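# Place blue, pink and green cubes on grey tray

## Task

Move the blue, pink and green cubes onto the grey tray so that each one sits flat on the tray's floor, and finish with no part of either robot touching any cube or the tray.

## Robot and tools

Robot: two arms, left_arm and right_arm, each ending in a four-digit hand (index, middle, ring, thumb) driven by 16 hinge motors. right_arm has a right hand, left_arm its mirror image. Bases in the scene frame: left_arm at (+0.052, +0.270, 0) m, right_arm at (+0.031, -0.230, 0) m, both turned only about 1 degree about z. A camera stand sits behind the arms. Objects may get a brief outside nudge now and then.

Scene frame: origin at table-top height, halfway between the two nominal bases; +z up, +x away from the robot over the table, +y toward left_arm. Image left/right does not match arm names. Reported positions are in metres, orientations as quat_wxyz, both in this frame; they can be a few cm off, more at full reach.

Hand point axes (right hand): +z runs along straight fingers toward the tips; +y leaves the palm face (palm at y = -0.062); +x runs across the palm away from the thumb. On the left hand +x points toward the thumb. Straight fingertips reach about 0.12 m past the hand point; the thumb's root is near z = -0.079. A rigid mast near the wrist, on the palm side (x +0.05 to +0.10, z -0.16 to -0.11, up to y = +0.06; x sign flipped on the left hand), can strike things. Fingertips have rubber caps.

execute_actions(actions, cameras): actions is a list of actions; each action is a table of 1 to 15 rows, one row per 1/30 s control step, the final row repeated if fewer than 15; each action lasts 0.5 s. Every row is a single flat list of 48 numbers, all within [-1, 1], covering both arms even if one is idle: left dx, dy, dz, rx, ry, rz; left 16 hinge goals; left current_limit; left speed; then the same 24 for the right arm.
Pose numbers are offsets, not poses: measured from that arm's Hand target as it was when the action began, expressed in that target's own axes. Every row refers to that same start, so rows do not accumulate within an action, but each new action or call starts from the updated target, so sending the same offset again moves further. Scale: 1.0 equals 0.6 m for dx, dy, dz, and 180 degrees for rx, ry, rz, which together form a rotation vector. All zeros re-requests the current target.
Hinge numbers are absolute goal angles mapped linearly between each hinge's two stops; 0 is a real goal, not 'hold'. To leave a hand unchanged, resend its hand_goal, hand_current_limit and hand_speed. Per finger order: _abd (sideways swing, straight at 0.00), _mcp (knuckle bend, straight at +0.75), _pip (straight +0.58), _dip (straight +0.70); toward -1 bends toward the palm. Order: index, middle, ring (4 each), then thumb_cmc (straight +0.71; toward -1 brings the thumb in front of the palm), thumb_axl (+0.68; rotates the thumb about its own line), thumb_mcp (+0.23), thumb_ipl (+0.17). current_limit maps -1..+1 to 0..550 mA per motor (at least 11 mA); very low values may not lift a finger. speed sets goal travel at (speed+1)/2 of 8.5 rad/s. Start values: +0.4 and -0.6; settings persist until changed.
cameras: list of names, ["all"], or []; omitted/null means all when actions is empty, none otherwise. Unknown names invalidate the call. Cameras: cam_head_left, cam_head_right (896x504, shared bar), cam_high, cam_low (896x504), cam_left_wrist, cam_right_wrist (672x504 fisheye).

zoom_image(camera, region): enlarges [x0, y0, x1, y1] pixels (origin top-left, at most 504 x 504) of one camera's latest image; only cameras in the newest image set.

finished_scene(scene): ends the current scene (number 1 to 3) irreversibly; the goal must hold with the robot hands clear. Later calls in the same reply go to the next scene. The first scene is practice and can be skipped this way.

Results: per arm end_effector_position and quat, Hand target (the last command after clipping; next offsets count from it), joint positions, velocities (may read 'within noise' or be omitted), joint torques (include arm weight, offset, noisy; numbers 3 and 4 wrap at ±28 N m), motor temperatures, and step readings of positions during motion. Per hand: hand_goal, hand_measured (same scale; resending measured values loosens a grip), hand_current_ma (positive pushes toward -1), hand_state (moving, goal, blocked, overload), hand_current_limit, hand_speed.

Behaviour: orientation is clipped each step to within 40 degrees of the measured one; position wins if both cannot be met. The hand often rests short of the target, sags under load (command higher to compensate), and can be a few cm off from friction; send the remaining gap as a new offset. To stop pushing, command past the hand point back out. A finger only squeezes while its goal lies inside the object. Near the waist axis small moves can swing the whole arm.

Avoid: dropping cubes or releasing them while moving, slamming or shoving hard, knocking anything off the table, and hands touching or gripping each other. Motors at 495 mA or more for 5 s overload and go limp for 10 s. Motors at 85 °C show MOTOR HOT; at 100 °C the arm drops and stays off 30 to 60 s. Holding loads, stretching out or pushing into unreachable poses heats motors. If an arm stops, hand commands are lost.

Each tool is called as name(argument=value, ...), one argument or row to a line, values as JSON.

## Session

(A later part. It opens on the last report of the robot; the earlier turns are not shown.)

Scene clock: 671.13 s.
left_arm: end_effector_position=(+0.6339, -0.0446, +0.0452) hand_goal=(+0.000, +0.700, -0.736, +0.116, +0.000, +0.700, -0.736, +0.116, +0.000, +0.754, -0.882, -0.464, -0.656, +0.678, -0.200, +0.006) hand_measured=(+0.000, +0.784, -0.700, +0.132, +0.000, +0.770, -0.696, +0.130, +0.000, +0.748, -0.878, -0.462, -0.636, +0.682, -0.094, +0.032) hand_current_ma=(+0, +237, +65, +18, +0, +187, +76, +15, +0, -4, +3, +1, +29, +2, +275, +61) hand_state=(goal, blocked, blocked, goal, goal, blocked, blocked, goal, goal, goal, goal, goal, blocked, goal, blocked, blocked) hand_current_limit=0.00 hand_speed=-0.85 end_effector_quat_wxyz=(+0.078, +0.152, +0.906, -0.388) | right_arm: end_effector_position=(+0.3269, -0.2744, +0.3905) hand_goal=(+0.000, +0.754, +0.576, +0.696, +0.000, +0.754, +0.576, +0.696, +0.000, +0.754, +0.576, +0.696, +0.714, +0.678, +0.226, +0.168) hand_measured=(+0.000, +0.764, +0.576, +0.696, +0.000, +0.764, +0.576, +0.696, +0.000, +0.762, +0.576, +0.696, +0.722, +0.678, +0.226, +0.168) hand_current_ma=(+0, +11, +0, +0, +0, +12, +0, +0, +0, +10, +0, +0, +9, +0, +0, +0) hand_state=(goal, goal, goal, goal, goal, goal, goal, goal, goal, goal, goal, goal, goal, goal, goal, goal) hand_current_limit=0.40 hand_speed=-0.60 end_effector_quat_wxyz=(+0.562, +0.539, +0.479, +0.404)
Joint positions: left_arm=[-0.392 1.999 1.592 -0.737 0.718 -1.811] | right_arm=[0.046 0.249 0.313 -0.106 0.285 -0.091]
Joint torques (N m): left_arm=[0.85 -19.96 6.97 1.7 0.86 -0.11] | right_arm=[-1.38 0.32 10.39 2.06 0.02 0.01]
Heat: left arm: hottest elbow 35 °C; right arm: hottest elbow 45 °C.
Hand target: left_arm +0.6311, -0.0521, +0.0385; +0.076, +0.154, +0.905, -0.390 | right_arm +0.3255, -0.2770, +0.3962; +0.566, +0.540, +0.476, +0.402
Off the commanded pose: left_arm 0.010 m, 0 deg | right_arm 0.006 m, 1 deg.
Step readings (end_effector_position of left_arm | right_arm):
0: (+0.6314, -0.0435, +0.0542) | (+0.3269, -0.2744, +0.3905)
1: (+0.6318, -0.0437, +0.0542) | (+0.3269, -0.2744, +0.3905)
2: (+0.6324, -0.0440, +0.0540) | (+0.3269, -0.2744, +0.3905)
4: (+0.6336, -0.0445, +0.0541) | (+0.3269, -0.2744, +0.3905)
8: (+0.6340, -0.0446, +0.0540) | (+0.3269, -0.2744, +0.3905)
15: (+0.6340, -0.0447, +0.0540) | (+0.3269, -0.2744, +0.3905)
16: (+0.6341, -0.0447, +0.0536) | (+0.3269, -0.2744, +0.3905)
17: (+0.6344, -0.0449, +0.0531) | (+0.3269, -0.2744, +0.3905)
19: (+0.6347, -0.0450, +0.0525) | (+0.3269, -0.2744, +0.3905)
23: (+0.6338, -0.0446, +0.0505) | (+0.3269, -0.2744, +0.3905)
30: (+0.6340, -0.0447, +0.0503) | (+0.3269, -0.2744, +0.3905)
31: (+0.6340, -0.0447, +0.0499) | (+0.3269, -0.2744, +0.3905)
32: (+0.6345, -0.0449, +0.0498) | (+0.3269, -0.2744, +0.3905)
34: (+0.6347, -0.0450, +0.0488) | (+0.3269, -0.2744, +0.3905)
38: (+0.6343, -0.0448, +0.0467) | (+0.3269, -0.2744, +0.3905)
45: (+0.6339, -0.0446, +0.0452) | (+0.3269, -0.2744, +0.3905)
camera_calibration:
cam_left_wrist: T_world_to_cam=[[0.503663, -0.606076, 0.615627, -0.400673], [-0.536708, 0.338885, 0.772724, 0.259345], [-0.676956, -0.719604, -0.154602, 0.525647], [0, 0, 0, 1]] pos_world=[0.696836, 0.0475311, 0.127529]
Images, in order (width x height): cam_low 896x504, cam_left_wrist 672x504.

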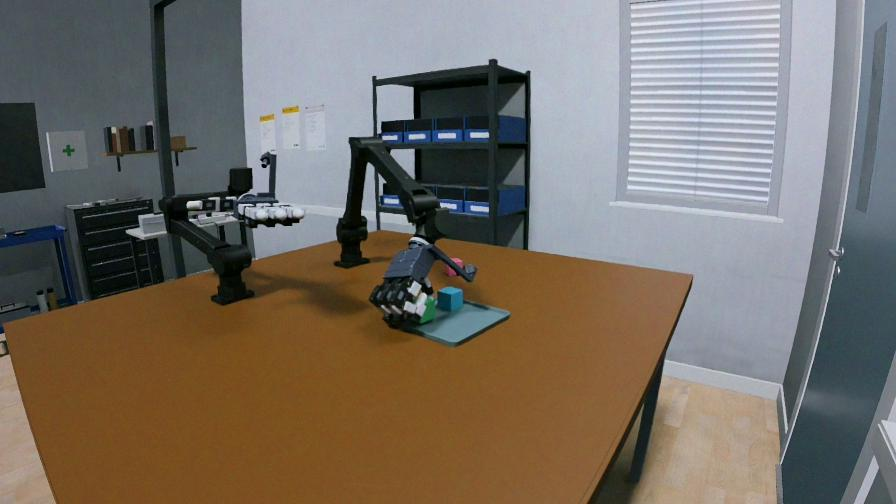

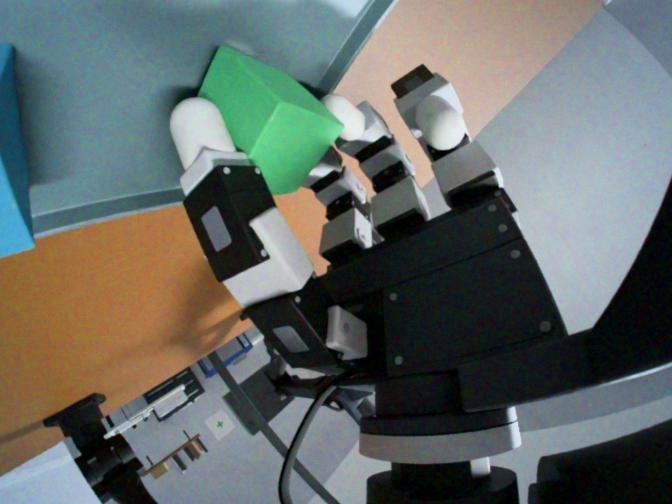

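execute_actions(
  actions=[
    [[0.0022,0.0057,0.0057,0,0,0,0,0.7,-0.737,0.116,0,0.7,-0.737,0.116,0,0.753,-0.883,-0.464,-0.657,0.678,-0.2,0.005,0.0,-0.85,0,0,0,0,0,0,0,0.754,0.576,0.696,0,0.754,0.576,0.696,0,0.754,0.576,0.696,0.714,0.678,0.226,0.168,0.4,-0.6]],
    [[0.0017,0.0046,0.0046,0,0,0,0,0.7,-0.737,0.116,0,0.7,-0.737,0.116,0,0.753,-0.883,-0.464,-0.657,0.678,-0.2,0.005,0.0,-0.85,0,0,0,0,0,0,0,0.754,0.576,0.696,0,0.754,0.576,0.696,0,0.754,0.576,0.696,0.714,0.678,0.226,0.168,0.4,-0.6]],
  ],
  cameras=["cam_left_wrist"],
)

zoom_image(
  camera="cam_left_wrist",
  region=[120, 0, 372, 252],
)

Scene clock: 678.17 s.
left_arm: end_effector_position=(+0.6345, -0.0449, +0.0380) hand_goal=(+0.000, +0.700, -0.736, +0.116, +0.000, +0.700, -0.736, +0.116, +0.000, +0.754, -0.882, -0.464, -0.656, +0.678, -0.200, +0.006) hand_measured=(+0.000, +0.784, -0.700, +0.132, +0.000, +0.770, -0.696, +0.130, +0.000, +0.748, -0.878, -0.462, -0.636, +0.682, -0.094, +0.032) hand_current_ma=(+0, +237, +65, +18, +0, +187, +76, +15, +0, -4, +3, +1, +29, +2, +275, +61) hand_state=(goal, blocked, blocked, goal, goal, blocked, blocked, goal, goal, goal, goal, goal, blocked, goal, blocked, blocked) hand_current_limit=0.00 hand_speed=-0.85 end_effector_quat_wxyz=(+0.080, +0.152, +0.905, -0.389) | right_arm: end_effector_position=(+0.3269, -0.2744, +0.3905) hand_goal=(+0.000, +0.754, +0.576, +0.696, +0.000, +0.754, +0.576, +0.696, +0.000, +0.754, +0.576, +0.696, +0.714, +0.678, +0.226, +0.168) hand_measured=(+0.000, +0.764, +0.576, +0.696, +0.000, +0.764, +0.576, +0.696, +0.000, +0.762, +0.576, +0.696, +0.722, +0.678, +0.226, +0.168) hand_current_ma=(+0, +11, +0, +0, +0, +12, +0, +0, +0, +10, +0, +0, +9, +0, +0, +0) hand_state=(goal, goal, goal, goal, goal, goal, goal, goal, goal, goal, goal, goal, goal, goal, goal, goal) hand_current_limit=0.40 hand_speed=-0.60 end_effector_quat_wxyz=(+0.562, +0.539, +0.479, +0.404)
Joint positions: left_arm=[-0.392 2.007 1.583 -0.717 0.718 -1.811] | right_arm=[0.046 0.249 0.313 -0.106 0.285 -0.091]
Joint torques (N m): left_arm=[0.91 -19.55 6.82 1.66 0.85 -0.11] | right_arm=[-1.08 0.67 10.36 2.21 -0.02 -0.03]
Heat: left arm: hottest elbow 35 °C; right arm: hottest elbow 45 °C.
Hand target: left_arm +0.6310, -0.0521, +0.0293; +0.076, +0.154, +0.905, -0.390 | right_arm +0.3255, -0.2770, +0.3962; +0.566, +0.540, +0.476, +0.402
Off the commanded pose: left_arm 0.012 m, 0 deg | right_arm 0.006 m, 1 deg.
Step readings (end_effector_position of left_arm | right_arm):
0: (+0.6339, -0.0446, +0.0452) | (+0.3269, -0.2744, +0.3905)
1: (+0.6341, -0.0447, +0.0450) | (+0.3269, -0.2744, +0.3905)
2: (+0.6344, -0.0448, +0.0445) | (+0.3269, -0.2744, +0.3905)
4: (+0.6347, -0.0450, +0.0437) | (+0.3269, -0.2744, +0.3905)
8: (+0.6343, -0.0448, +0.0414) | (+0.3269, -0.2744, +0.3905)
15: (+0.6340, -0.0447, +0.0403) | (+0.3269, -0.2744, +0.3905)
16: (+0.6340, -0.0447, +0.0401) | (+0.3269, -0.2744, +0.3905)
17: (+0.6344, -0.0449, +0.0400) | (+0.3269, -0.2744, +0.3905)
19: (+0.6347, -0.0450, +0.0392) | (+0.3269, -0.2744, +0.3905)
23: (+0.6345, -0.0449, +0.0380) | (+0.3269, -0.2744, +0.3905)
30: (+0.6345, -0.0449, +0.0380) | (+0.3269, -0.2744, +0.3905)
camera_calibration:
cam_left_wrist: T_world_to_cam=[[0.502402, -0.604955, 0.617756, -0.396058], [-0.538826, 0.339713, 0.770884, 0.266775], [-0.676209, -0.720156, -0.155293, 0.524266], [0, 0, 0, 1]] pos_world=[0.697239, 0.0473295, 0.12043]
Images, in order (width x height): cam_left_wrist 672x504.

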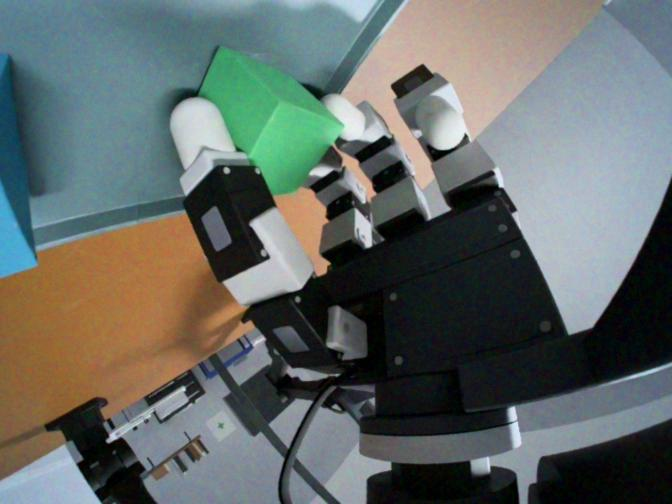

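Scaled by 2.000 from the camera's 672x504 image, which has a finer 960x720 frame.

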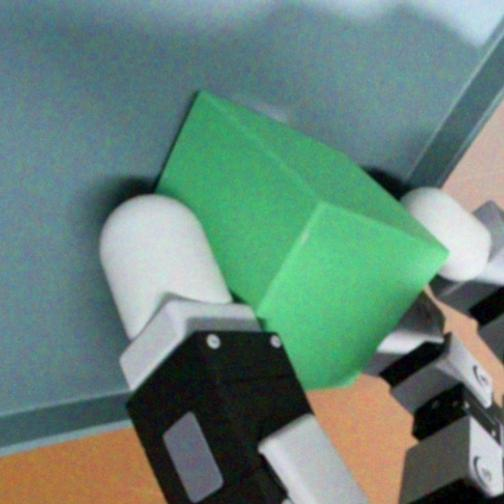

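execute_actions(
  actions=[
    [[0.0019,0.0049,0.0049,0,0,0,0,0.7,-0.737,0.116,0,0.7,-0.737,0.116,0,0.753,-0.883,-0.464,-0.657,0.678,-0.2,0.005,0.0,-0.85,0,0,0,0,0,0,0,0.754,0.576,0.696,0,0.754,0.576,0.696,0,0.754,0.576,0.696,0.714,0.678,0.226,0.168,0.4,-0.6]],
  ],
  cameras=["cam_left_wrist"],
)

zoom_image(
  camera="cam_left_wrist",
  region=[120, 0, 372, 252],
)

Scene clock: 683.33 s.
left_arm: end_effector_position=(+0.6352, -0.0454, +0.0377) hand_goal=(+0.000, +0.700, -0.736, +0.116, +0.000, +0.700, -0.736, +0.116, +0.000, +0.754, -0.882, -0.464, -0.656, +0.678, -0.200, +0.006) hand_measured=(+0.000, +0.784, -0.700, +0.132, +0.000, +0.770, -0.696, +0.130, +0.000, +0.748, -0.878, -0.462, -0.636, +0.682, -0.094, +0.032) hand_current_ma=(+0, +237, +65, +18, +0, +187, +76, +15, +0, -4, +3, +1, +29, +2, +275, +61) hand_state=(goal, blocked, blocked, goal, goal, blocked, blocked, goal, goal, goal, goal, goal, blocked, goal, blocked, blocked) hand_current_limit=0.00 hand_speed=-0.85 end_effector_quat_wxyz=(+0.081, +0.151, +0.905, -0.390) | right_arm: end_effector_position=(+0.3269, -0.2744, +0.3905) hand_goal=(+0.000, +0.754, +0.576, +0.696, +0.000, +0.754, +0.576, +0.696, +0.000, +0.754, +0.576, +0.696, +0.714, +0.678, +0.226, +0.168) hand_measured=(+0.000, +0.764, +0.576, +0.696, +0.000, +0.764, +0.576, +0.696, +0.000, +0.762, +0.576, +0.696, +0.722, +0.678, +0.226, +0.168) hand_current_ma=(+0, +11, +0, +0, +0, +12, +0, +0, +0, +10, +0, +0, +9, +0, +0, +0) hand_state=(goal, goal, goal, goal, goal, goal, goal, goal, goal, goal, goal, goal, goal, goal, goal, goal) hand_current_limit=0.40 hand_speed=-0.60 end_effector_quat_wxyz=(+0.562, +0.539, +0.479, +0.404)
Joint positions: left_arm=[-0.392 2.007 1.582 -0.71 0.718 -1.815] | right_arm=[0.046 0.249 0.313 -0.106 0.285 -0.091]
Joint torques (N m): left_arm=[0.97 -19.25 6.61 1.76 0.83 -0.07] | right_arm=[-1.2 0.32 10.4 2.07 0.03 -0.05]
Heat: left arm: hottest elbow 35 °C; right arm: hottest elbow 45 °C.
Hand target: left_arm +0.6311, -0.0522, +0.0252; +0.076, +0.154, +0.905, -0.390 | right_arm +0.3255, -0.2770, +0.3962; +0.566, +0.540, +0.476, +0.402
Off the commanded pose: left_arm 0.015 m, 1 deg | right_arm 0.006 m, 1 deg.
Step readings (end_effector_position of left_arm | right_arm):
0: (+0.6345, -0.0449, +0.0380) | (+0.3269, -0.2744, +0.3905)
1: (+0.6347, -0.0450, +0.0380) | (+0.3269, -0.2744, +0.3905)
2: (+0.6350, -0.0452, +0.0378) | (+0.3269, -0.2744, +0.3905)
4: (+0.6350, -0.0453, +0.0376) | (+0.3269, -0.2744, +0.3905)
8: (+0.6353, -0.0454, +0.0377) | (+0.3269, -0.2744, +0.3905)
15: (+0.6352, -0.0454, +0.0377) | (+0.3269, -0.2744, +0.3905)
camera_calibration:
cam_left_wrist: T_world_to_cam=[[0.501757, -0.602279, 0.620887, -0.39608], [-0.541754, 0.340767, 0.768362, 0.269575], [-0.674346, -0.721899, -0.155305, 0.52312], [0, 0, 0, 1]] pos_world=[0.697543, 0.0472267, 0.120032]
Images, in order (width x height): cam_left_wrist 672x504.

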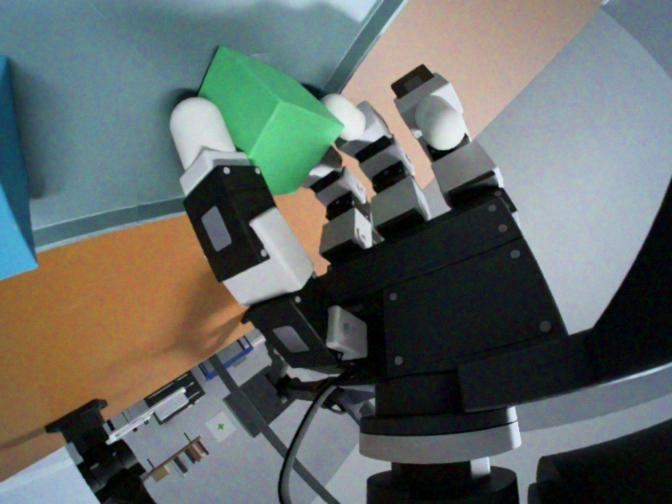

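Scaled by 2.000 from the camera's 672x504 image, which has a finer 960x720 frame.

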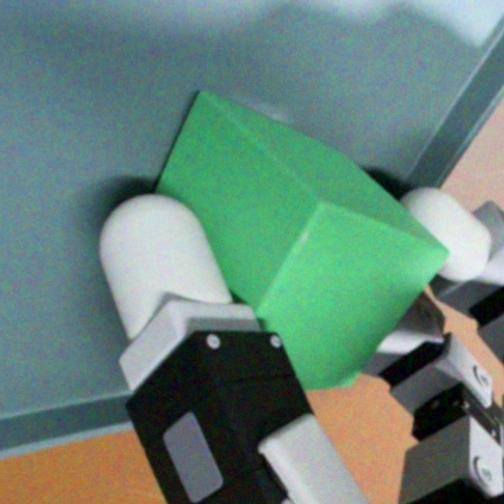

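execute_actions(
  actions=[
    [[-0.0026,-0.0068,-0.0068,0,0,0,0,0.76,-0.737,0.116,0,0.76,-0.737,0.116,0,0.753,-0.883,-0.464,-0.657,0.678,-0.11,0.005,0.0,-0.9,0,0,0,0,0,0,0,0.754,0.576,0.696,0,0.754,0.576,0.696,0,0.754,0.576,0.696,0.714,0.678,0.226,0.168,0.4,-0.6]],
    [[0,0,0,0,0,0,0,0.9,-0.737,0.116,0,0.9,-0.737,0.116,0,0.753,-0.883,-0.464,-0.657,0.678,0.02,0.005,0.0,-0.9,0,0,0,0,0,0,0,0.754,0.576,0.696,0,0.754,0.576,0.696,0,0.754,0.576,0.696,0.714,0.678,0.226,0.168,0.4,-0.6]],
    [[0,0,0,0,0,0,0,1,-0.737,0.116,0,1,-0.737,0.116,0,0.753,-0.883,-0.464,-0.657,0.678,0.06,0.005,0.0,-0.85,0,0,0,0,0,0,0,0.754,0.576,0.696,0,0.754,0.576,0.696,0,0.754,0.576,0.696,0.714,0.678,0.226,0.168,0.4,-0.6]],
    [[-0.013,-0.0341,-0.0341,0,0,0,0,1,-0.737,0.116,0,1,-0.737,0.116,0,0.753,-0.883,-0.464,-0.657,0.678,0.06,0.005,0.0,-0.85,0,0,0,0,0,0,0,0.754,0.576,0.696,0,0.754,0.576,0.696,0,0.754,0.576,0.696,0.714,0.678,0.226,0.168,0.4,-0.6]],
    [[-0.0194,-0.0512,-0.0512,0,0,0,0,1,-0.737,0.116,0,1,-0.737,0.116,0,0.753,-0.883,-0.464,-0.657,0.678,0.06,0.005,0.0,-0.85,0,0,0,0,0,0,0,0.754,0.576,0.696,0,0.754,0.576,0.696,0,0.754,0.576,0.696,0.714,0.678,0.226,0.168,0.4,-0.6]],
    [[-0.0194,-0.0512,-0.0512,0,0,0,0,1,-0.737,0.116,0,1,-0.737,0.116,0,0.753,-0.883,-0.464,-0.657,0.678,0.06,0.005,0.0,-0.85,0,0,0,0,0,0,0,0.754,0.576,0.696,0,0.754,0.576,0.696,0,0.754,0.576,0.696,0.714,0.678,0.226,0.168,0.4,-0.6]],
  ],
  cameras=["cam_low", "cam_head_left"],
)

zoom_image(
  camera="cam_low",
  region=[360, 230, 540, 360],
)

zoom_image(
  camera="cam_head_left",
  region=[370, 190, 490, 310],
)

Scene clock: 718.13 s.
left_arm: end_effector_position=(+0.6208, -0.0389, +0.1220) hand_goal=(+0.000, +1.000, -0.736, +0.116, +0.000, +1.000, -0.736, +0.116, +0.000, +0.754, -0.882, -0.464, -0.656, +0.678, +0.060, +0.006) hand_measured=(+0.000, +0.984, -0.732, +0.118, +0.000, +0.984, -0.730, +0.120, +0.000, +0.748, -0.878, -0.462, -0.652, +0.680, +0.054, +0.008) hand_current_ma=(+0, -21, +2, +2, +0, -20, +4, +2, +0, -4, +3, +1, +3, +1, -8, +1) hand_state=(goal, goal, goal, goal, goal, goal, goal, goal, goal, goal, goal, goal, goal, goal, goal, goal) hand_current_limit=0.00 hand_speed=-0.85 end_effector_quat_wxyz=(+0.055, +0.141, +0.911, -0.383) | right_arm: end_effector_position=(+0.3269, -0.2744, +0.3905) hand_goal=(+0.000, +0.754, +0.576, +0.696, +0.000, +0.754, +0.576, +0.696, +0.000, +0.754, +0.576, +0.696, +0.714, +0.678, +0.226, +0.168) hand_measured=(+0.000, +0.764, +0.576, +0.696, +0.000, +0.764, +0.576, +0.696, +0.000, +0.762, +0.576, +0.696, +0.722, +0.678, +0.226, +0.168) hand_current_ma=(+0, +11, +0, +0, +0, +12, +0, +0, +0, +10, +0, +0, +9, +0, +0, +0) hand_state=(goal, goal, goal, goal, goal, goal, goal, goal, goal, goal, goal, goal, goal, goal, goal, goal) hand_current_limit=0.40 hand_speed=-0.60 end_effector_quat_wxyz=(+0.562, +0.539, +0.479, +0.404)
Joint positions: left_arm=[-0.392 1.929 1.701 -0.966 0.717 -1.815] | right_arm=[0.046 0.249 0.313 -0.106 0.285 -0.091]
Joint torques (N m): left_arm=[0.85 -21.01 11.75 0.54 0.93 -0.09] | right_arm=[-1.2 0.44 10.47 2.06 0.01 -0.1]
Heat: left arm: hottest elbow 34 °C; right arm: hottest elbow 44 °C.
Hand target: left_arm +0.6312, -0.0524, +0.1510; +0.076, +0.154, +0.905, -0.390 | right_arm +0.3255, -0.2770, +0.3962; +0.566, +0.540, +0.476, +0.402
Off the commanded pose: left_arm 0.034 m, 3 deg | right_arm 0.006 m, 1 deg.
Step readings (end_effector_position of left_arm | right_arm):
0: (+0.6352, -0.0454, +0.0377) | (+0.3269, -0.2744, +0.3905)
1: (+0.6352, -0.0454, +0.0377) | (+0.3269, -0.2744, +0.3905)
2: (+0.6352, -0.0454, +0.0377) | (+0.3269, -0.2744, +0.3905)
4: (+0.6352, -0.0455, +0.0378) | (+0.3269, -0.2744, +0.3905)
8: (+0.6352, -0.0455, +0.0378) | (+0.3269, -0.2744, +0.3905)
15: (+0.6352, -0.0455, +0.0378) | (+0.3269, -0.2744, +0.3905)
16: (+0.6352, -0.0455, +0.0378) | (+0.3269, -0.2744, +0.3905)
17: (+0.6352, -0.0455, +0.0378) | (+0.3269, -0.2744, +0.3905)
19: (+0.6352, -0.0455, +0.0378) | (+0.3269, -0.2744, +0.3905)
23: (+0.6352, -0.0455, +0.0378) | (+0.3269, -0.2744, +0.3905)
30: (+0.6352, -0.0455, +0.0378) | (+0.3269, -0.2744, +0.3905)
31: (+0.6352, -0.0455, +0.0378) | (+0.3269, -0.2744, +0.3905)
32: (+0.6352, -0.0455, +0.0378) | (+0.3269, -0.2744, +0.3905)
34: (+0.6352, -0.0455, +0.0378) | (+0.3269, -0.2744, +0.3905)
38: (+0.6352, -0.0455, +0.0378) | (+0.3269, -0.2744, +0.3905)
45: (+0.6352, -0.0455, +0.0378) | (+0.3269, -0.2744, +0.3905)
46: (+0.6335, -0.0448, +0.0373) | (+0.3269, -0.2744, +0.3905)
47: (+0.6307, -0.0435, +0.0365) | (+0.3269, -0.2744, +0.3905)
49: (+0.6263, -0.0416, +0.0362) | (+0.3269, -0.2744, +0.3905)
53: (+0.6242, -0.0407, +0.0357) | (+0.3269, -0.2744, +0.3905)
60: (+0.6242, -0.0407, +0.0357) | (+0.3269, -0.2744, +0.3905)
61: (+0.6228, -0.0399, +0.0379) | (+0.3269, -0.2744, +0.3905)
62: (+0.6184, -0.0378, +0.0388) | (+0.3269, -0.2744, +0.3905)
64: (+0.6115, -0.0348, +0.0450) | (+0.3269, -0.2744, +0.3905)
68: (+0.6122, -0.0351, +0.0631) | (+0.3269, -0.2744, +0.3905)
75: (+0.6200, -0.0386, +0.0786) | (+0.3269, -0.2744, +0.3905)
76: (+0.6190, -0.0380, +0.0813) | (+0.3269, -0.2744, +0.3905)
77: (+0.6153, -0.0364, +0.0835) | (+0.3269, -0.2744, +0.3905)
79: (+0.6116, -0.0347, +0.0901) | (+0.3269, -0.2744, +0.3905)
83: (+0.6169, -0.0371, +0.1094) | (+0.3269, -0.2744, +0.3905)
90: (+0.6215, -0.0392, +0.1222) | (+0.3269, -0.2744, +0.3905)
Images, in order (width x height): cam_head_left 896x504, cam_low 896x504.

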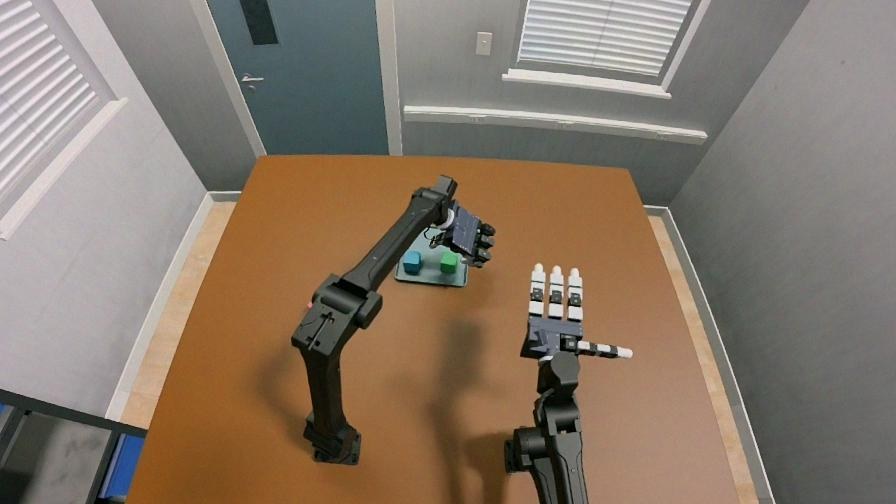

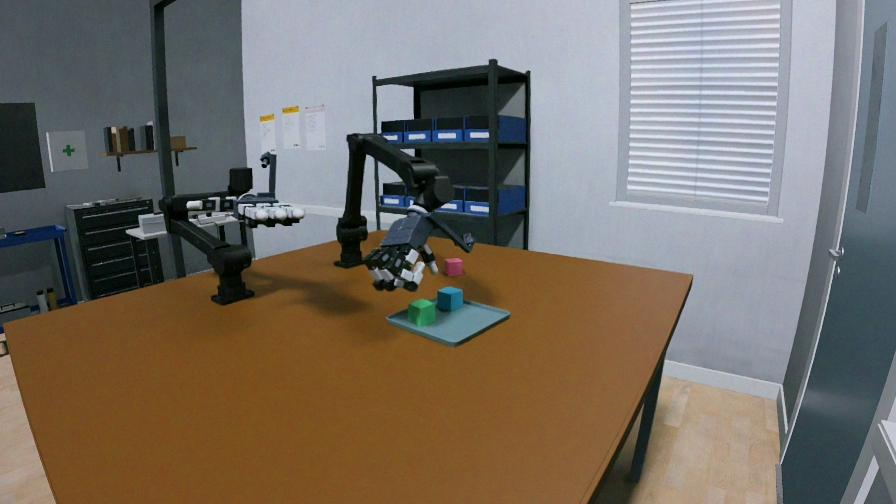

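Scaled by 2.800 from the camera's 896x504 image, which has a finer 1280x720 frame.

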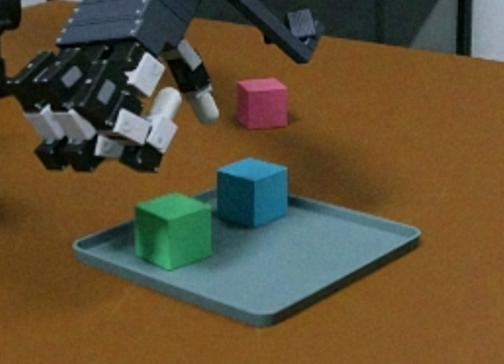

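Scaled by 4.200 from the camera's 896x504 image, which has a finer 1280x720 frame.

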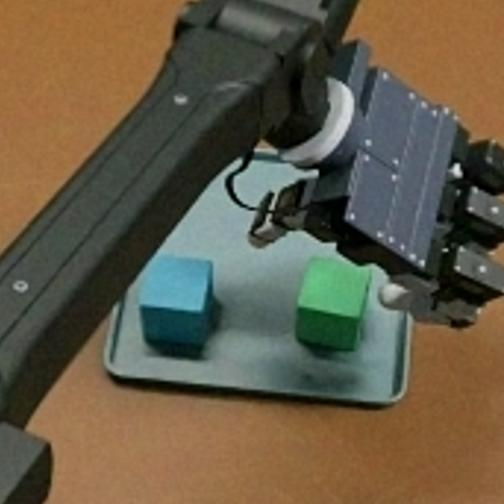

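execute_actions(
  actions=[
    [[0.015,0.0608,-0.0725,-0.0088,-0.0232,-0.0232,0,1,-0.737,0.116,0,1,-0.737,0.116,0,0.753,-0.883,-0.464,-0.657,0.678,0.14,-0.049,0.0,-0.85,0,0,0,0,0,0,0,0.754,0.576,0.696,0,0.754,0.576,0.696,0,0.754,0.576,0.696,0.714,0.678,0.226,0.168,0.4,-0.6]],
    [[0.015,0.0608,-0.0725,-0.0088,-0.0232,-0.0232,0,1,-0.737,0.116,0,1,-0.737,0.116,0,0.753,-0.883,-0.464,-0.657,0.678,0.14,-0.049,0.0,-0.85,0,0,0,0,0,0,0,0.754,0.576,0.696,0,0.754,0.576,0.696,0,0.754,0.576,0.696,0.714,0.678,0.226,0.168,0.4,-0.6]],
    [[0.015,0.0608,-0.0725,-0.0088,-0.0232,-0.0232,0,1,-0.737,0.116,0,1,-0.737,0.116,0,0.753,-0.883,-0.464,-0.657,0.678,0.14,-0.049,0.0,-0.85,0,0,0,0,0,0,0,0.754,0.576,0.696,0,0.754,0.576,0.696,0,0.754,0.576,0.696,0.714,0.678,0.226,0.168,0.4,-0.6]],
    [[0.015,0.0608,-0.0725,-0.0088,-0.0232,-0.0232,0,1,-0.737,0.116,0,1,-0.737,0.116,0,0.753,-0.883,-0.464,-0.657,0.678,0.14,-0.049,0.0,-0.85,0,0,0,0,0,0,0,0.754,0.576,0.696,0,0.754,0.576,0.696,0,0.754,0.576,0.696,0.714,0.678,0.226,0.168,0.4,-0.6]],
    [[0.015,0.0608,-0.0725,-0.0088,-0.0232,-0.0232,0,1,-0.737,0.116,0,1,-0.737,0.116,0,0.753,-0.883,-0.464,-0.657,0.678,0.14,-0.049,0.0,-0.85,0,0,0,0,0,0,0,0.754,0.576,0.696,0,0.754,0.576,0.696,0,0.754,0.576,0.696,0.714,0.678,0.226,0.168,0.4,-0.6]],
    [[0.015,0.0608,-0.0725,-0.0088,-0.0232,-0.0232,0,1,-0.737,0.116,0,1,-0.737,0.116,0,0.753,-0.883,-0.464,-0.657,0.678,0.14,-0.049,0.0,-0.85,0,0,0,0,0,0,0,0.754,0.576,0.696,0,0.754,0.576,0.696,0,0.754,0.576,0.696,0.714,0.678,0.226,0.168,0.4,-0.6]],
    [[0.015,0.0608,-0.0725,-0.0088,-0.0232,-0.0232,0,1,-0.737,0.116,0,1,-0.737,0.116,0,0.753,-0.883,-0.464,-0.657,0.678,0.14,-0.049,0.0,-0.85,0,0,0,0,0,0,0,0.754,0.576,0.696,0,0.754,0.576,0.696,0,0.754,0.576,0.696,0.714,0.678,0.226,0.168,0.4,-0.6]],
    [[0.015,0.0608,-0.0725,-0.0088,-0.0232,-0.0232,0,1,-0.737,0.116,0,1,-0.737,0.116,0,0.753,-0.883,-0.464,-0.657,0.678,0.14,-0.049,0.0,-0.85,0,0,0,0,0,0,0,0.754,0.576,0.696,0,0.754,0.576,0.696,0,0.754,0.576,0.696,0.714,0.678,0.226,0.168,0.4,-0.6]],
  ],
  cameras=["cam_left_wrist", "cam_high"],
)

zoom_image(
  camera="cam_left_wrist",
  region=[60, 0, 396, 252],
)

Scene clock: 733.60 s.
left_arm: end_effector_position=(+0.4911, +0.3743, +0.1679) hand_goal=(+0.000, +1.000, -0.736, +0.116, +0.000, +1.000, -0.736, +0.116, +0.000, +0.754, -0.882, -0.464, -0.656, +0.678, +0.140, -0.048) hand_measured=(+0.000, +0.992, -0.732, +0.118, +0.000, +0.992, -0.732, +0.120, +0.000, +0.752, -0.878, -0.462, -0.654, +0.680, +0.134, -0.046) hand_current_ma=(+0, -9, +2, +2, +0, -7, +3, +2, +0, -2, +3, +1, +1, +1, -6, +1) hand_state=(goal, goal, goal, goal, goal, goal, goal, goal, goal, goal, goal, goal, goal, goal, goal, goal) hand_current_limit=0.00 hand_speed=-0.85 end_effector_quat_wxyz=(+0.230, -0.241, +0.886, -0.322) | right_arm: end_effector_position=(+0.3269, -0.2744, +0.3905) hand_goal=(+0.000, +0.754, +0.576, +0.696, +0.000, +0.754, +0.576, +0.696, +0.000, +0.754, +0.576, +0.696, +0.714, +0.678, +0.226, +0.168) hand_measured=(+0.000, +0.764, +0.576, +0.696, +0.000, +0.764, +0.576, +0.696, +0.000, +0.762, +0.576, +0.696, +0.722, +0.678, +0.226, +0.168) hand_current_ma=(+0, +11, +0, +0, +0, +12, +0, +0, +0, +10, +0, +0, +9, +0, +0, +0) hand_state=(goal, goal, goal, goal, goal, goal, goal, goal, goal, goal, goal, goal, goal, goal, goal, goal) hand_current_limit=0.40 hand_speed=-0.60 end_effector_quat_wxyz=(+0.562, +0.539, +0.479, +0.404)
Joint positions: left_arm=[0.37 1.345 1.083 -0.814 0.676 -1.928] | right_arm=[0.046 0.249 0.313 -0.106 0.285 -0.091]
Joint torques (N m): left_arm=[1.14 -11.87 7.98 0.72 0.86 0.01] | right_arm=[-1.2 -0.03 10.48 2 -0.04 -0.11]
Heat: left arm: hottest elbow 35 °C; right arm: hottest elbow 44 °C.
Hand target: left_arm +0.4911, +0.3706, +0.1718; +0.231, -0.234, +0.887, -0.323 | right_arm +0.3255, -0.2770, +0.3962; +0.566, +0.540, +0.476, +0.402
Off the commanded pose: left_arm 0.005 m, 1 deg | right_arm 0.006 m, 1 deg.
Step readings (end_effector_position of left_arm | right_arm):
0: (+0.6208, -0.0389, +0.1220) | (+0.3269, -0.2744, +0.3905)
1: (+0.6218, -0.0352, +0.1222) | (+0.3269, -0.2744, +0.3905)
2: (+0.6215, -0.0331, +0.1226) | (+0.3269, -0.2744, +0.3905)
4: (+0.6198, -0.0219, +0.1252) | (+0.3269, -0.2744, +0.3905)
8: (+0.6287, -0.0010, +0.1372) | (+0.3269, -0.2744, +0.3905)
15: (+0.6339, +0.0103, +0.1445) | (+0.3269, -0.2744, +0.3905)
16: (+0.6324, +0.0140, +0.1412) | (+0.3269, -0.2744, +0.3905)
17: (+0.6309, +0.0162, +0.1403) | (+0.3269, -0.2744, +0.3905)
19: (+0.6217, +0.0308, +0.1372) | (+0.3269, -0.2744, +0.3905)
23: (+0.6257, +0.0568, +0.1399) | (+0.3269, -0.2744, +0.3905)
30: (+0.6309, +0.0688, +0.1437) | (+0.3269, -0.2744, +0.3905)
31: (+0.6289, +0.0717, +0.1413) | (+0.3269, -0.2744, +0.3905)
32: (+0.6271, +0.0739, +0.1406) | (+0.3269, -0.2744, +0.3905)
34: (+0.6162, +0.0884, +0.1386) | (+0.3269, -0.2744, +0.3905)
38: (+0.6178, +0.1147, +0.1442) | (+0.3269, -0.2744, +0.3905)
45: (+0.6207, +0.1248, +0.1488) | (+0.3269, -0.2744, +0.3905)
46: (+0.6185, +0.1275, +0.1464) | (+0.3269, -0.2744, +0.3905)
47: (+0.6163, +0.1301, +0.1455) | (+0.3269, -0.2744, +0.3905)
49: (+0.6051, +0.1445, +0.1436) | (+0.3269, -0.2744, +0.3905)
53: (+0.6042, +0.1719, +0.1487) | (+0.3269, -0.2744, +0.3905)
60: (+0.6056, +0.1799, +0.1522) | (+0.3269, -0.2744, +0.3905)
61: (+0.6030, +0.1824, +0.1500) | (+0.3269, -0.2744, +0.3905)
62: (+0.6006, +0.1852, +0.1496) | (+0.3269, -0.2744, +0.3905)
64: (+0.5881, +0.1996, +0.1478) | (+0.3269, -0.2744, +0.3905)
68: (+0.5848, +0.2269, +0.1533) | (+0.3269, -0.2744, +0.3905)
75: (+0.5851, +0.2326, +0.1564) | (+0.3269, -0.2744, +0.3905)
76: (+0.5821, +0.2354, +0.1543) | (+0.3269, -0.2744, +0.3905)
77: (+0.5791, +0.2380, +0.1539) | (+0.3269, -0.2744, +0.3905)
79: (+0.5656, +0.2523, +0.1522) | (+0.3269, -0.2744, +0.3905)
83: (+0.5599, +0.2792, +0.1577) | (+0.3269, -0.2744, +0.3905)
90: (+0.5597, +0.2833, +0.1606) | (+0.3269, -0.2744, +0.3905)
91: (+0.5564, +0.2857, +0.1587) | (+0.3269, -0.2744, +0.3905)
92: (+0.5527, +0.2885, +0.1581) | (+0.3269, -0.2744, +0.3905)
94: (+0.5380, +0.3022, +0.1563) | (+0.3269, -0.2744, +0.3905)
98: (+0.5289, +0.3280, +0.1619) | (+0.3269, -0.2744, +0.3905)
105: (+0.5283, +0.3308, +0.1644) | (+0.3269, -0.2744, +0.3905)
106: (+0.5247, +0.3330, +0.1626) | (+0.3269, -0.2744, +0.3905)
107: (+0.5205, +0.3353, +0.1621) | (+0.3269, -0.2744, +0.3905)
109: (+0.5042, +0.3483, +0.1602) | (+0.3269, -0.2744, +0.3905)
113: (+0.4917, +0.3725, +0.1657) | (+0.3269, -0.2744, +0.3905)
120: (+0.4911, +0.3743, +0.1679) | (+0.3269, -0.2744, +0.3905)
camera_calibration:
cam_left_wrist: T_world_to_cam=[[0.79091, -0.0100221, 0.61185, -0.513969], [-0.60313, -0.181751, 0.77666, 0.17273], [0.103421, -0.983293, -0.149794, 0.464016], [0, 0, 0, 1]] pos_world=[0.462692, 0.482507, 0.249826]
Images, in order (width x height): cam_high 896x504, cam_left_wrist 672x504.

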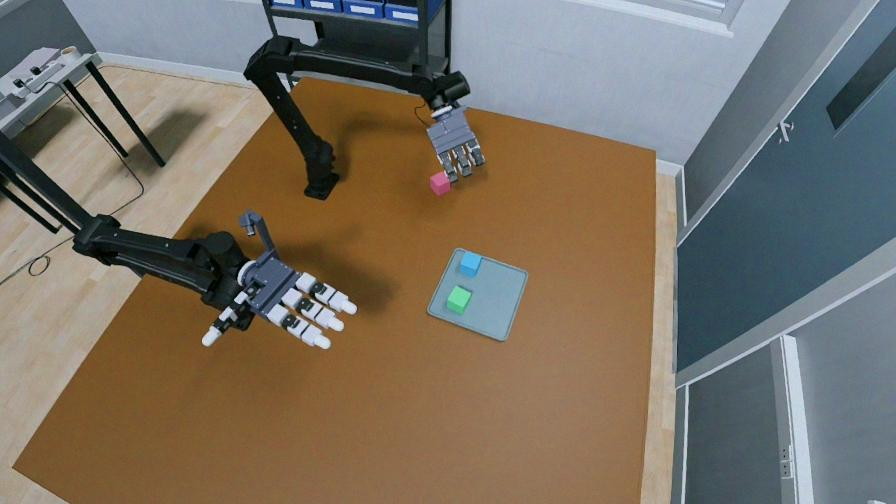

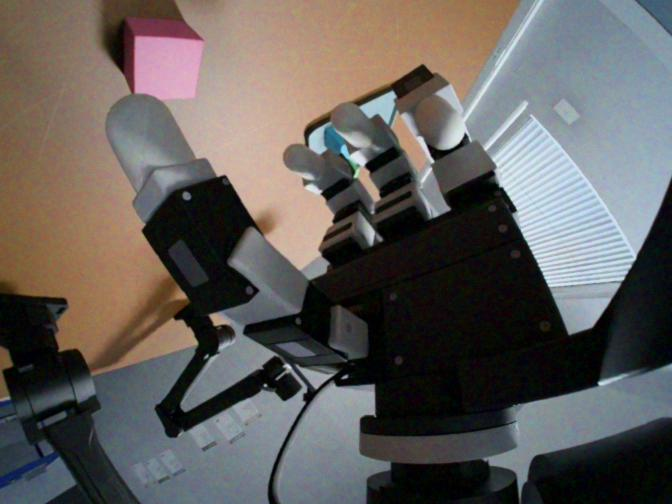

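Scaled by 1.500 from the camera's 672x504 image, which has a finer 960x720 frame.

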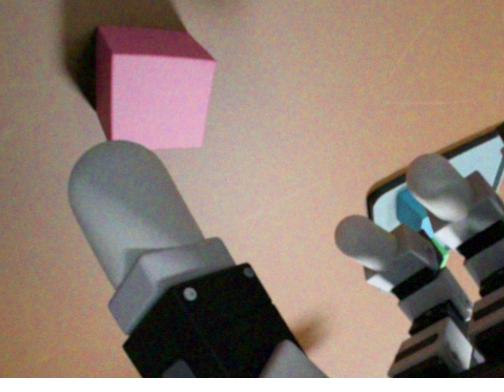

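execute_actions(
  actions=[
    [[0.0307,0.0344,0.0271,0,0,0,0,1,-0.737,0.116,0,1,-0.737,0.116,0,0.753,-0.883,-0.464,-0.657,0.678,0.14,-0.049,0.0,-0.85,0,0,0,0,0,0,0,0.754,0.576,0.696,0,0.754,0.576,0.696,0,0.754,0.576,0.696,0.714,0.678,0.226,0.168,0.4,-0.6]],
    [[0.0307,0.0344,0.0271,0,0,0,0,1,-0.737,0.116,0,1,-0.737,0.116,0,0.753,-0.883,-0.464,-0.657,0.678,0.14,-0.049,0.0,-0.85,0,0,0,0,0,0,0,0.754,0.576,0.696,0,0.754,0.576,0.696,0,0.754,0.576,0.696,0.714,0.678,0.226,0.168,0.4,-0.6]],
    [[0.0194,0.0512,0.0512,0,0,0,0,1,-0.737,0.116,0,1,-0.737,0.116,0,0.753,-0.883,-0.464,-0.657,0.678,0.14,-0.049,0.0,-0.85,0,0,0,0,0,0,0,0.754,0.576,0.696,0,0.754,0.576,0.696,0,0.754,0.576,0.696,0.714,0.678,0.226,0.168,0.4,-0.6]],
  ],
  cameras=["cam_left_wrist"],
)

zoom_image(
  camera="cam_left_wrist",
  region=[60, 0, 396, 252],
)

Scene clock: 754.17 s.
left_arm: end_effector_position=(+0.4648, +0.3645, +0.0644) hand_goal=(+0.000, +1.000, -0.736, +0.116, +0.000, +1.000, -0.736, +0.116, +0.000, +0.754, -0.882, -0.464, -0.656, +0.678, +0.140, -0.048) hand_measured=(+0.000, +0.992, -0.732, +0.118, +0.000, +0.992, -0.732, +0.118, +0.000, +0.750, -0.878, -0.462, -0.652, +0.680, +0.136, -0.046) hand_current_ma=(+0, -9, +2, +2, +0, -7, +2, +2, +0, -2, +3, +1, +2, +1, -4, +1) hand_state=(goal, goal, goal, goal, goal, goal, goal, goal, goal, goal, goal, goal, goal, goal, goal, goal) hand_current_limit=0.00 hand_speed=-0.85 end_effector_quat_wxyz=(+0.223, -0.242, +0.887, -0.323) | right_arm: end_effector_position=(+0.3269, -0.2744, +0.3905) hand_goal=(+0.000, +0.754, +0.576, +0.696, +0.000, +0.754, +0.576, +0.696, +0.000, +0.754, +0.576, +0.696, +0.714, +0.678, +0.226, +0.168) hand_measured=(+0.000, +0.764, +0.576, +0.696, +0.000, +0.764, +0.576, +0.696, +0.000, +0.762, +0.576, +0.696, +0.722, +0.678, +0.226, +0.168) hand_current_ma=(+0, +11, +0, +0, +0, +12, +0, +0, +0, +10, +0, +0, +9, +0, +0, +0) hand_state=(goal, goal, goal, goal, goal, goal, goal, goal, goal, goal, goal, goal, goal, goal, goal, goal) hand_current_limit=0.40 hand_speed=-0.60 end_effector_quat_wxyz=(+0.562, +0.539, +0.479, +0.404)
Joint positions: left_arm=[0.37 1.398 0.842 -0.536 0.678 -1.923] | right_arm=[0.046 0.249 0.313 -0.106 0.285 -0.091]
Joint torques (N m): left_arm=[1.32 -11.46 6.98 1.7 0.8 -0.03] | right_arm=[-0.73 0.09 10.37 2.11 -0.04 -0.06]
Heat: left arm: hottest elbow 34 °C; right arm: hottest elbow 44 °C.
Hand target: left_arm +0.4696, +0.3631, +0.0669; +0.231, -0.234, +0.887, -0.323 | right_arm +0.3255, -0.2770, +0.3962; +0.566, +0.540, +0.476, +0.402
Off the commanded pose: left_arm 0.006 m, 1 deg | right_arm 0.006 m, 1 deg.
Step readings (end_effector_position of left_arm | right_arm):
0: (+0.4911, +0.3743, +0.1679) | (+0.3269, -0.2744, +0.3905)
1: (+0.4897, +0.3736, +0.1637) | (+0.3269, -0.2744, +0.3905)
2: (+0.4906, +0.3738, +0.1615) | (+0.3269, -0.2744, +0.3905)
4: (+0.4828, +0.3710, +0.1498) | (+0.3269, -0.2744, +0.3905)
8: (+0.4727, +0.3674, +0.1367) | (+0.3269, -0.2744, +0.3905)
15: (+0.4746, +0.3681, +0.1373) | (+0.3269, -0.2744, +0.3905)
16: (+0.4740, +0.3677, +0.1336) | (+0.3269, -0.2744, +0.3905)
17: (+0.4762, +0.3684, +0.1314) | (+0.3269, -0.2744, +0.3905)
19: (+0.4714, +0.3666, +0.1211) | (+0.3269, -0.2744, +0.3905)
23: (+0.4618, +0.3634, +0.1092) | (+0.3269, -0.2744, +0.3905)
30: (+0.4642, +0.3643, +0.1099) | (+0.3269, -0.2744, +0.3905)
31: (+0.4649, +0.3642, +0.1061) | (+0.3269, -0.2744, +0.3905)
32: (+0.4696, +0.3657, +0.1038) | (+0.3269, -0.2744, +0.3905)
34: (+0.4699, +0.3659, +0.0913) | (+0.3269, -0.2744, +0.3905)
38: (+0.4635, +0.3640, +0.0679) | (+0.3269, -0.2744, +0.3905)
45: (+0.4648, +0.3645, +0.0644) | (+0.3269, -0.2744, +0.3905)
camera_calibration:
cam_left_wrist: T_world_to_cam=[[0.798745, -0.0107212, 0.601575, -0.432639], [-0.593731, -0.175935, 0.785195, 0.228439], [0.0974196, -0.984343, -0.146892, 0.44471], [0, 0, 0, 1]] pos_world=[0.437876, 0.4733, 0.14622]
Images, in order (width x height): cam_left_wrist 672x504.

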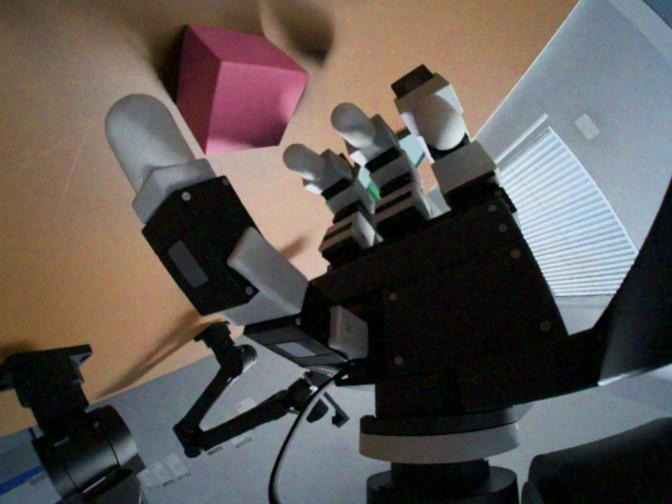

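Scaled by 1.500 from the camera's 672x504 image, which has a finer 960x720 frame.

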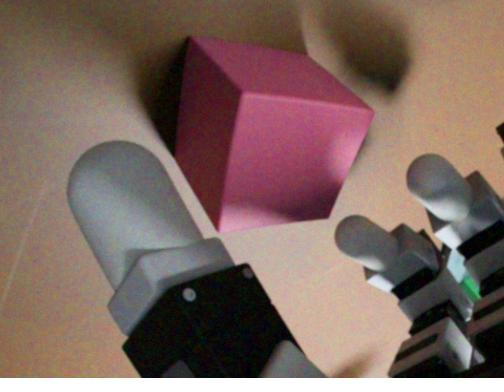

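execute_actions(
  actions=[
    [[0.0073,0.0194,0.0194,0,0,0,0,1,-0.737,0.116,0,1,-0.737,0.116,0,0.753,-0.883,-0.464,-0.657,0.678,0.14,-0.049,0.0,-0.85,0,0,0,0,0,0,0,0.754,0.576,0.696,0,0.754,0.576,0.696,0,0.754,0.576,0.696,0.714,0.678,0.226,0.168,0.4,-0.6]],
    [[0.0073,0.0194,0.0194,0,0,0,0,1,-0.737,0.116,0,1,-0.737,0.116,0,0.753,-0.883,-0.464,-0.657,0.678,0.14,-0.049,0.0,-0.85,0,0,0,0,0,0,0,0.754,0.576,0.696,0,0.754,0.576,0.696,0,0.754,0.576,0.696,0.714,0.678,0.226,0.168,0.4,-0.6]],
  ],
  cameras=["cam_left_wrist"],
)

zoom_image(
  camera="cam_left_wrist",
  region=[60, 0, 396, 252],
)

Scene clock: 763.93 s.
left_arm: end_effector_position=(+0.4674, +0.3653, +0.0356) hand_goal=(+0.000, +1.000, -0.736, +0.116, +0.000, +1.000, -0.736, +0.116, +0.000, +0.754, -0.882, -0.464, -0.656, +0.678, +0.140, -0.048) hand_measured=(+0.000, +0.992, -0.732, +0.118, +0.000, +0.992, -0.732, +0.118, +0.000, +0.750, -0.878, -0.462, -0.652, +0.680, +0.136, -0.046) hand_current_ma=(+0, -9, +2, +2, +0, -7, +2, +2, +0, -2, +3, +1, +2, +1, -4, +1) hand_state=(goal, goal, goal, goal, goal, goal, goal, goal, goal, goal, goal, goal, goal, goal, goal, goal) hand_current_limit=0.00 hand_speed=-0.85 end_effector_quat_wxyz=(+0.229, -0.240, +0.887, -0.323) | right_arm: end_effector_position=(+0.3269, -0.2744, +0.3905) hand_goal=(+0.000, +0.754, +0.576, +0.696, +0.000, +0.754, +0.576, +0.696, +0.000, +0.754, +0.576, +0.696, +0.714, +0.678, +0.226, +0.168) hand_measured=(+0.000, +0.764, +0.576, +0.696, +0.000, +0.764, +0.576, +0.696, +0.000, +0.762, +0.576, +0.696, +0.722, +0.678, +0.226, +0.168) hand_current_ma=(+0, +11, +0, +0, +0, +12, +0, +0, +0, +10, +0, +0, +9, +0, +0, +0) hand_state=(goal, goal, goal, goal, goal, goal, goal, goal, goal, goal, goal, goal, goal, goal, goal, goal) hand_current_limit=0.40 hand_speed=-0.60 end_effector_quat_wxyz=(+0.562, +0.539, +0.479, +0.404)
Joint positions: left_arm=[0.37 1.449 0.8 -0.431 0.679 -1.923] | right_arm=[0.046 0.249 0.313 -0.106 0.285 -0.091]
Joint torques (N m): left_arm=[1.49 -10.87 6.22 1.77 0.78 -0.01] | right_arm=[-1.38 0.56 10.28 2.11 -0.03 -0.02]
Heat: left arm: hottest elbow 34 °C; right arm: hottest elbow 44 °C.
Hand target: left_arm +0.4696, +0.3631, +0.0328; +0.231, -0.234, +0.887, -0.323 | right_arm +0.3255, -0.2770, +0.3962; +0.566, +0.540, +0.476, +0.402
Off the commanded pose: left_arm 0.004 m, 1 deg | right_arm 0.006 m, 1 deg.
Step readings (end_effector_position of left_arm | right_arm):
0: (+0.4648, +0.3645, +0.0644) | (+0.3269, -0.2744, +0.3905)
1: (+0.4654, +0.3647, +0.0635) | (+0.3269, -0.2744, +0.3905)
2: (+0.4674, +0.3654, +0.0630) | (+0.3269, -0.2744, +0.3905)
4: (+0.4689, +0.3660, +0.0602) | (+0.3269, -0.2744, +0.3905)
8: (+0.4680, +0.3657, +0.0556) | (+0.3269, -0.2744, +0.3905)
15: (+0.4683, +0.3657, +0.0550) | (+0.3269, -0.2744, +0.3905)
16: (+0.4685, +0.3658, +0.0534) | (+0.3269, -0.2744, +0.3905)
17: (+0.4704, +0.3665, +0.0523) | (+0.3269, -0.2744, +0.3905)
19: (+0.4709, +0.3666, +0.0471) | (+0.3269, -0.2744, +0.3905)
23: (+0.4673, +0.3653, +0.0369) | (+0.3269, -0.2744, +0.3905)
30: (+0.4674, +0.3653, +0.0356) | (+0.3269, -0.2744, +0.3905)
camera_calibration:
cam_left_wrist: T_world_to_cam=[[0.791427, -0.0131611, 0.611121, -0.413351], [-0.603205, -0.178614, 0.777329, 0.258453], [0.0989246, -0.983831, -0.149299, 0.440198], [0, 0, 0, 1]] pos_world=[0.439491, 0.473804, 0.117426]
Images, in order (width x height): cam_left_wrist 672x504.

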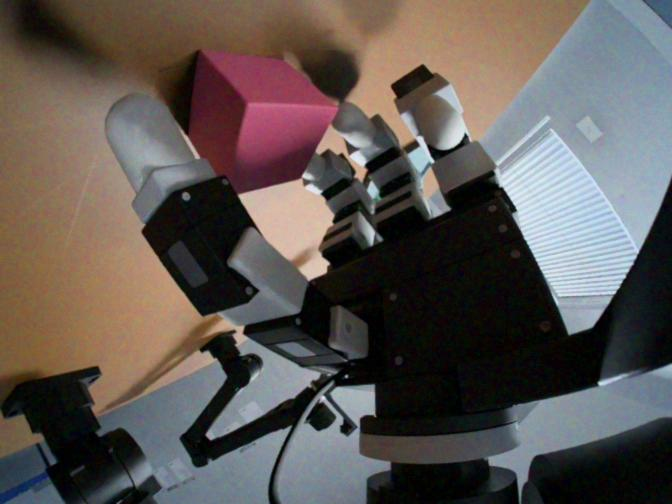

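Scaled by 1.500 from the camera's 672x504 image, which has a finer 960x720 frame.

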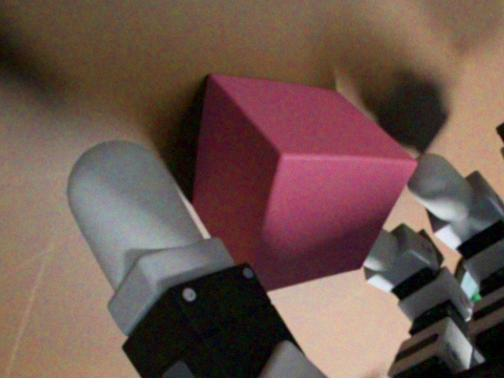

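execute_actions(
  actions=[
    [[0.0022,0.0057,0.0057,0,0,0,0,1,-0.737,0.116,0,1,-0.737,0.116,0,0.753,-0.883,-0.464,-0.657,0.678,0.05,0.005,0.0,-0.85,0,0,0,0,0,0,0,0.754,0.576,0.696,0,0.754,0.576,0.696,0,0.754,0.576,0.696,0.714,0.678,0.226,0.168,0.4,-0.6]],
    [[0,0,0,0,0,0,0,0.9,-0.737,0.116,0,0.9,-0.737,0.116,0,0.753,-0.883,-0.464,-0.657,0.678,-0.05,0.005,0.0,-0.9,0,0,0,0,0,0,0,0.754,0.576,0.696,0,0.754,0.576,0.696,0,0.754,0.576,0.696,0.714,0.678,0.226,0.168,0.4,-0.6]],
  ],
  cameras=["cam_left_wrist"],
)

zoom_image(
  camera="cam_left_wrist",
  region=[60, 0, 396, 252],
)

Scene clock: 770.93 s.
left_arm: end_effector_position=(+0.4695, +0.3661, +0.0348) hand_goal=(+0.000, +0.900, -0.736, +0.116, +0.000, +0.900, -0.736, +0.116, +0.000, +0.754, -0.882, -0.464, -0.656, +0.678, -0.050, +0.006) hand_measured=(+0.000, +0.896, -0.732, +0.118, +0.000, +0.896, -0.732, +0.118, +0.000, +0.750, -0.878, -0.462, -0.652, +0.680, -0.048, +0.004) hand_current_ma=(+0, -2, +2, +2, +0, -2, +2, +2, +0, -2, +3, +1, +2, +1, +1, -2) hand_state=(goal, goal, goal, goal, goal, goal, goal, goal, goal, goal, goal, goal, goal, goal, goal, goal) hand_current_limit=0.00 hand_speed=-0.90 end_effector_quat_wxyz=(+0.234, -0.238, +0.886, -0.322) | right_arm: end_effector_position=(+0.3269, -0.2744, +0.3905) hand_goal=(+0.000, +0.754, +0.576, +0.696, +0.000, +0.754, +0.576, +0.696, +0.000, +0.754, +0.576, +0.696, +0.714, +0.678, +0.226, +0.168) hand_measured=(+0.000, +0.764, +0.576, +0.696, +0.000, +0.764, +0.576, +0.696, +0.000, +0.762, +0.576, +0.696, +0.722, +0.678, +0.226, +0.168) hand_current_ma=(+0, +11, +0, +0, +0, +12, +0, +0, +0, +10, +0, +0, +9, +0, +0, +0) hand_state=(goal, goal, goal, goal, goal, goal, goal, goal, goal, goal, goal, goal, goal, goal, goal, goal) hand_current_limit=0.40 hand_speed=-0.60 end_effector_quat_wxyz=(+0.562, +0.539, +0.479, +0.404)
Joint positions: left_arm=[0.37 1.452 0.798 -0.416 0.679 -1.923] | right_arm=[0.046 0.249 0.313 -0.106 0.285 -0.091]
Joint torques (N m): left_arm=[1.44 -10.23 5.87 1.85 0.77 -0.01] | right_arm=[-0.91 0.85 10.4 2.14 -0.04 -0.02]
Heat: left arm: hottest elbow 34 °C; right arm: hottest elbow 44 °C.
Hand target: left_arm +0.4695, +0.3631, +0.0278; +0.231, -0.234, +0.887, -0.323 | right_arm +0.3255, -0.2770, +0.3962; +0.566, +0.540, +0.476, +0.402
Off the commanded pose: left_arm 0.008 m, 1 deg | right_arm 0.006 m, 1 deg.
Step readings (end_effector_position of left_arm | right_arm):
0: (+0.4674, +0.3653, +0.0356) | (+0.3269, -0.2744, +0.3905)
1: (+0.4677, +0.3655, +0.0356) | (+0.3269, -0.2744, +0.3905)
2: (+0.4684, +0.3657, +0.0355) | (+0.3269, -0.2744, +0.3905)
4: (+0.4693, +0.3661, +0.0353) | (+0.3269, -0.2744, +0.3905)
8: (+0.4696, +0.3662, +0.0351) | (+0.3269, -0.2744, +0.3905)
15: (+0.4695, +0.3661, +0.0348) | (+0.3269, -0.2744, +0.3905)
16: (+0.4695, +0.3661, +0.0348) | (+0.3269, -0.2744, +0.3905)
17: (+0.4695, +0.3661, +0.0348) | (+0.3269, -0.2744, +0.3905)
19: (+0.4695, +0.3661, +0.0348) | (+0.3269, -0.2744, +0.3905)
23: (+0.4695, +0.3661, +0.0348) | (+0.3269, -0.2744, +0.3905)
30: (+0.4695, +0.3661, +0.0348) | (+0.3269, -0.2744, +0.3905)
camera_calibration:
cam_left_wrist: T_world_to_cam=[[0.785523, -0.015421, 0.61864, -0.411302], [-0.610646, -0.181386, 0.770851, 0.26521], [0.100325, -0.983291, -0.1519, 0.439896], [0, 0, 0, 1]] pos_world=[0.440903, 0.474309, 0.116831]
Images, in order (width x height): cam_left_wrist 672x504.

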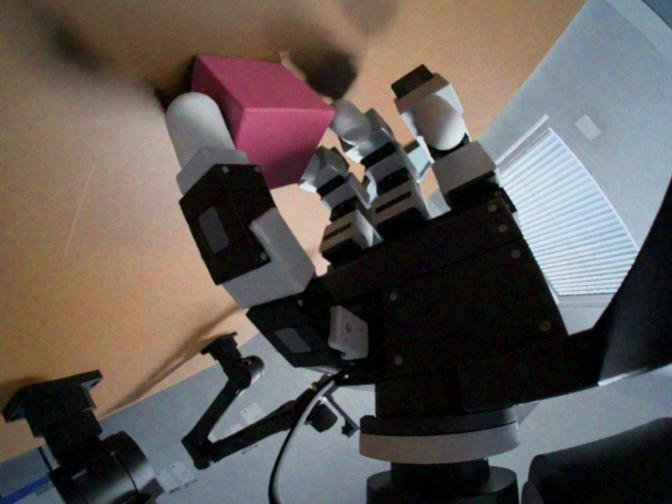

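Scaled by 1.500 from the camera's 672x504 image, which has a finer 960x720 frame.

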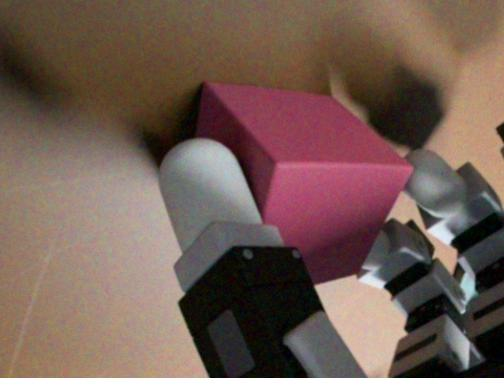

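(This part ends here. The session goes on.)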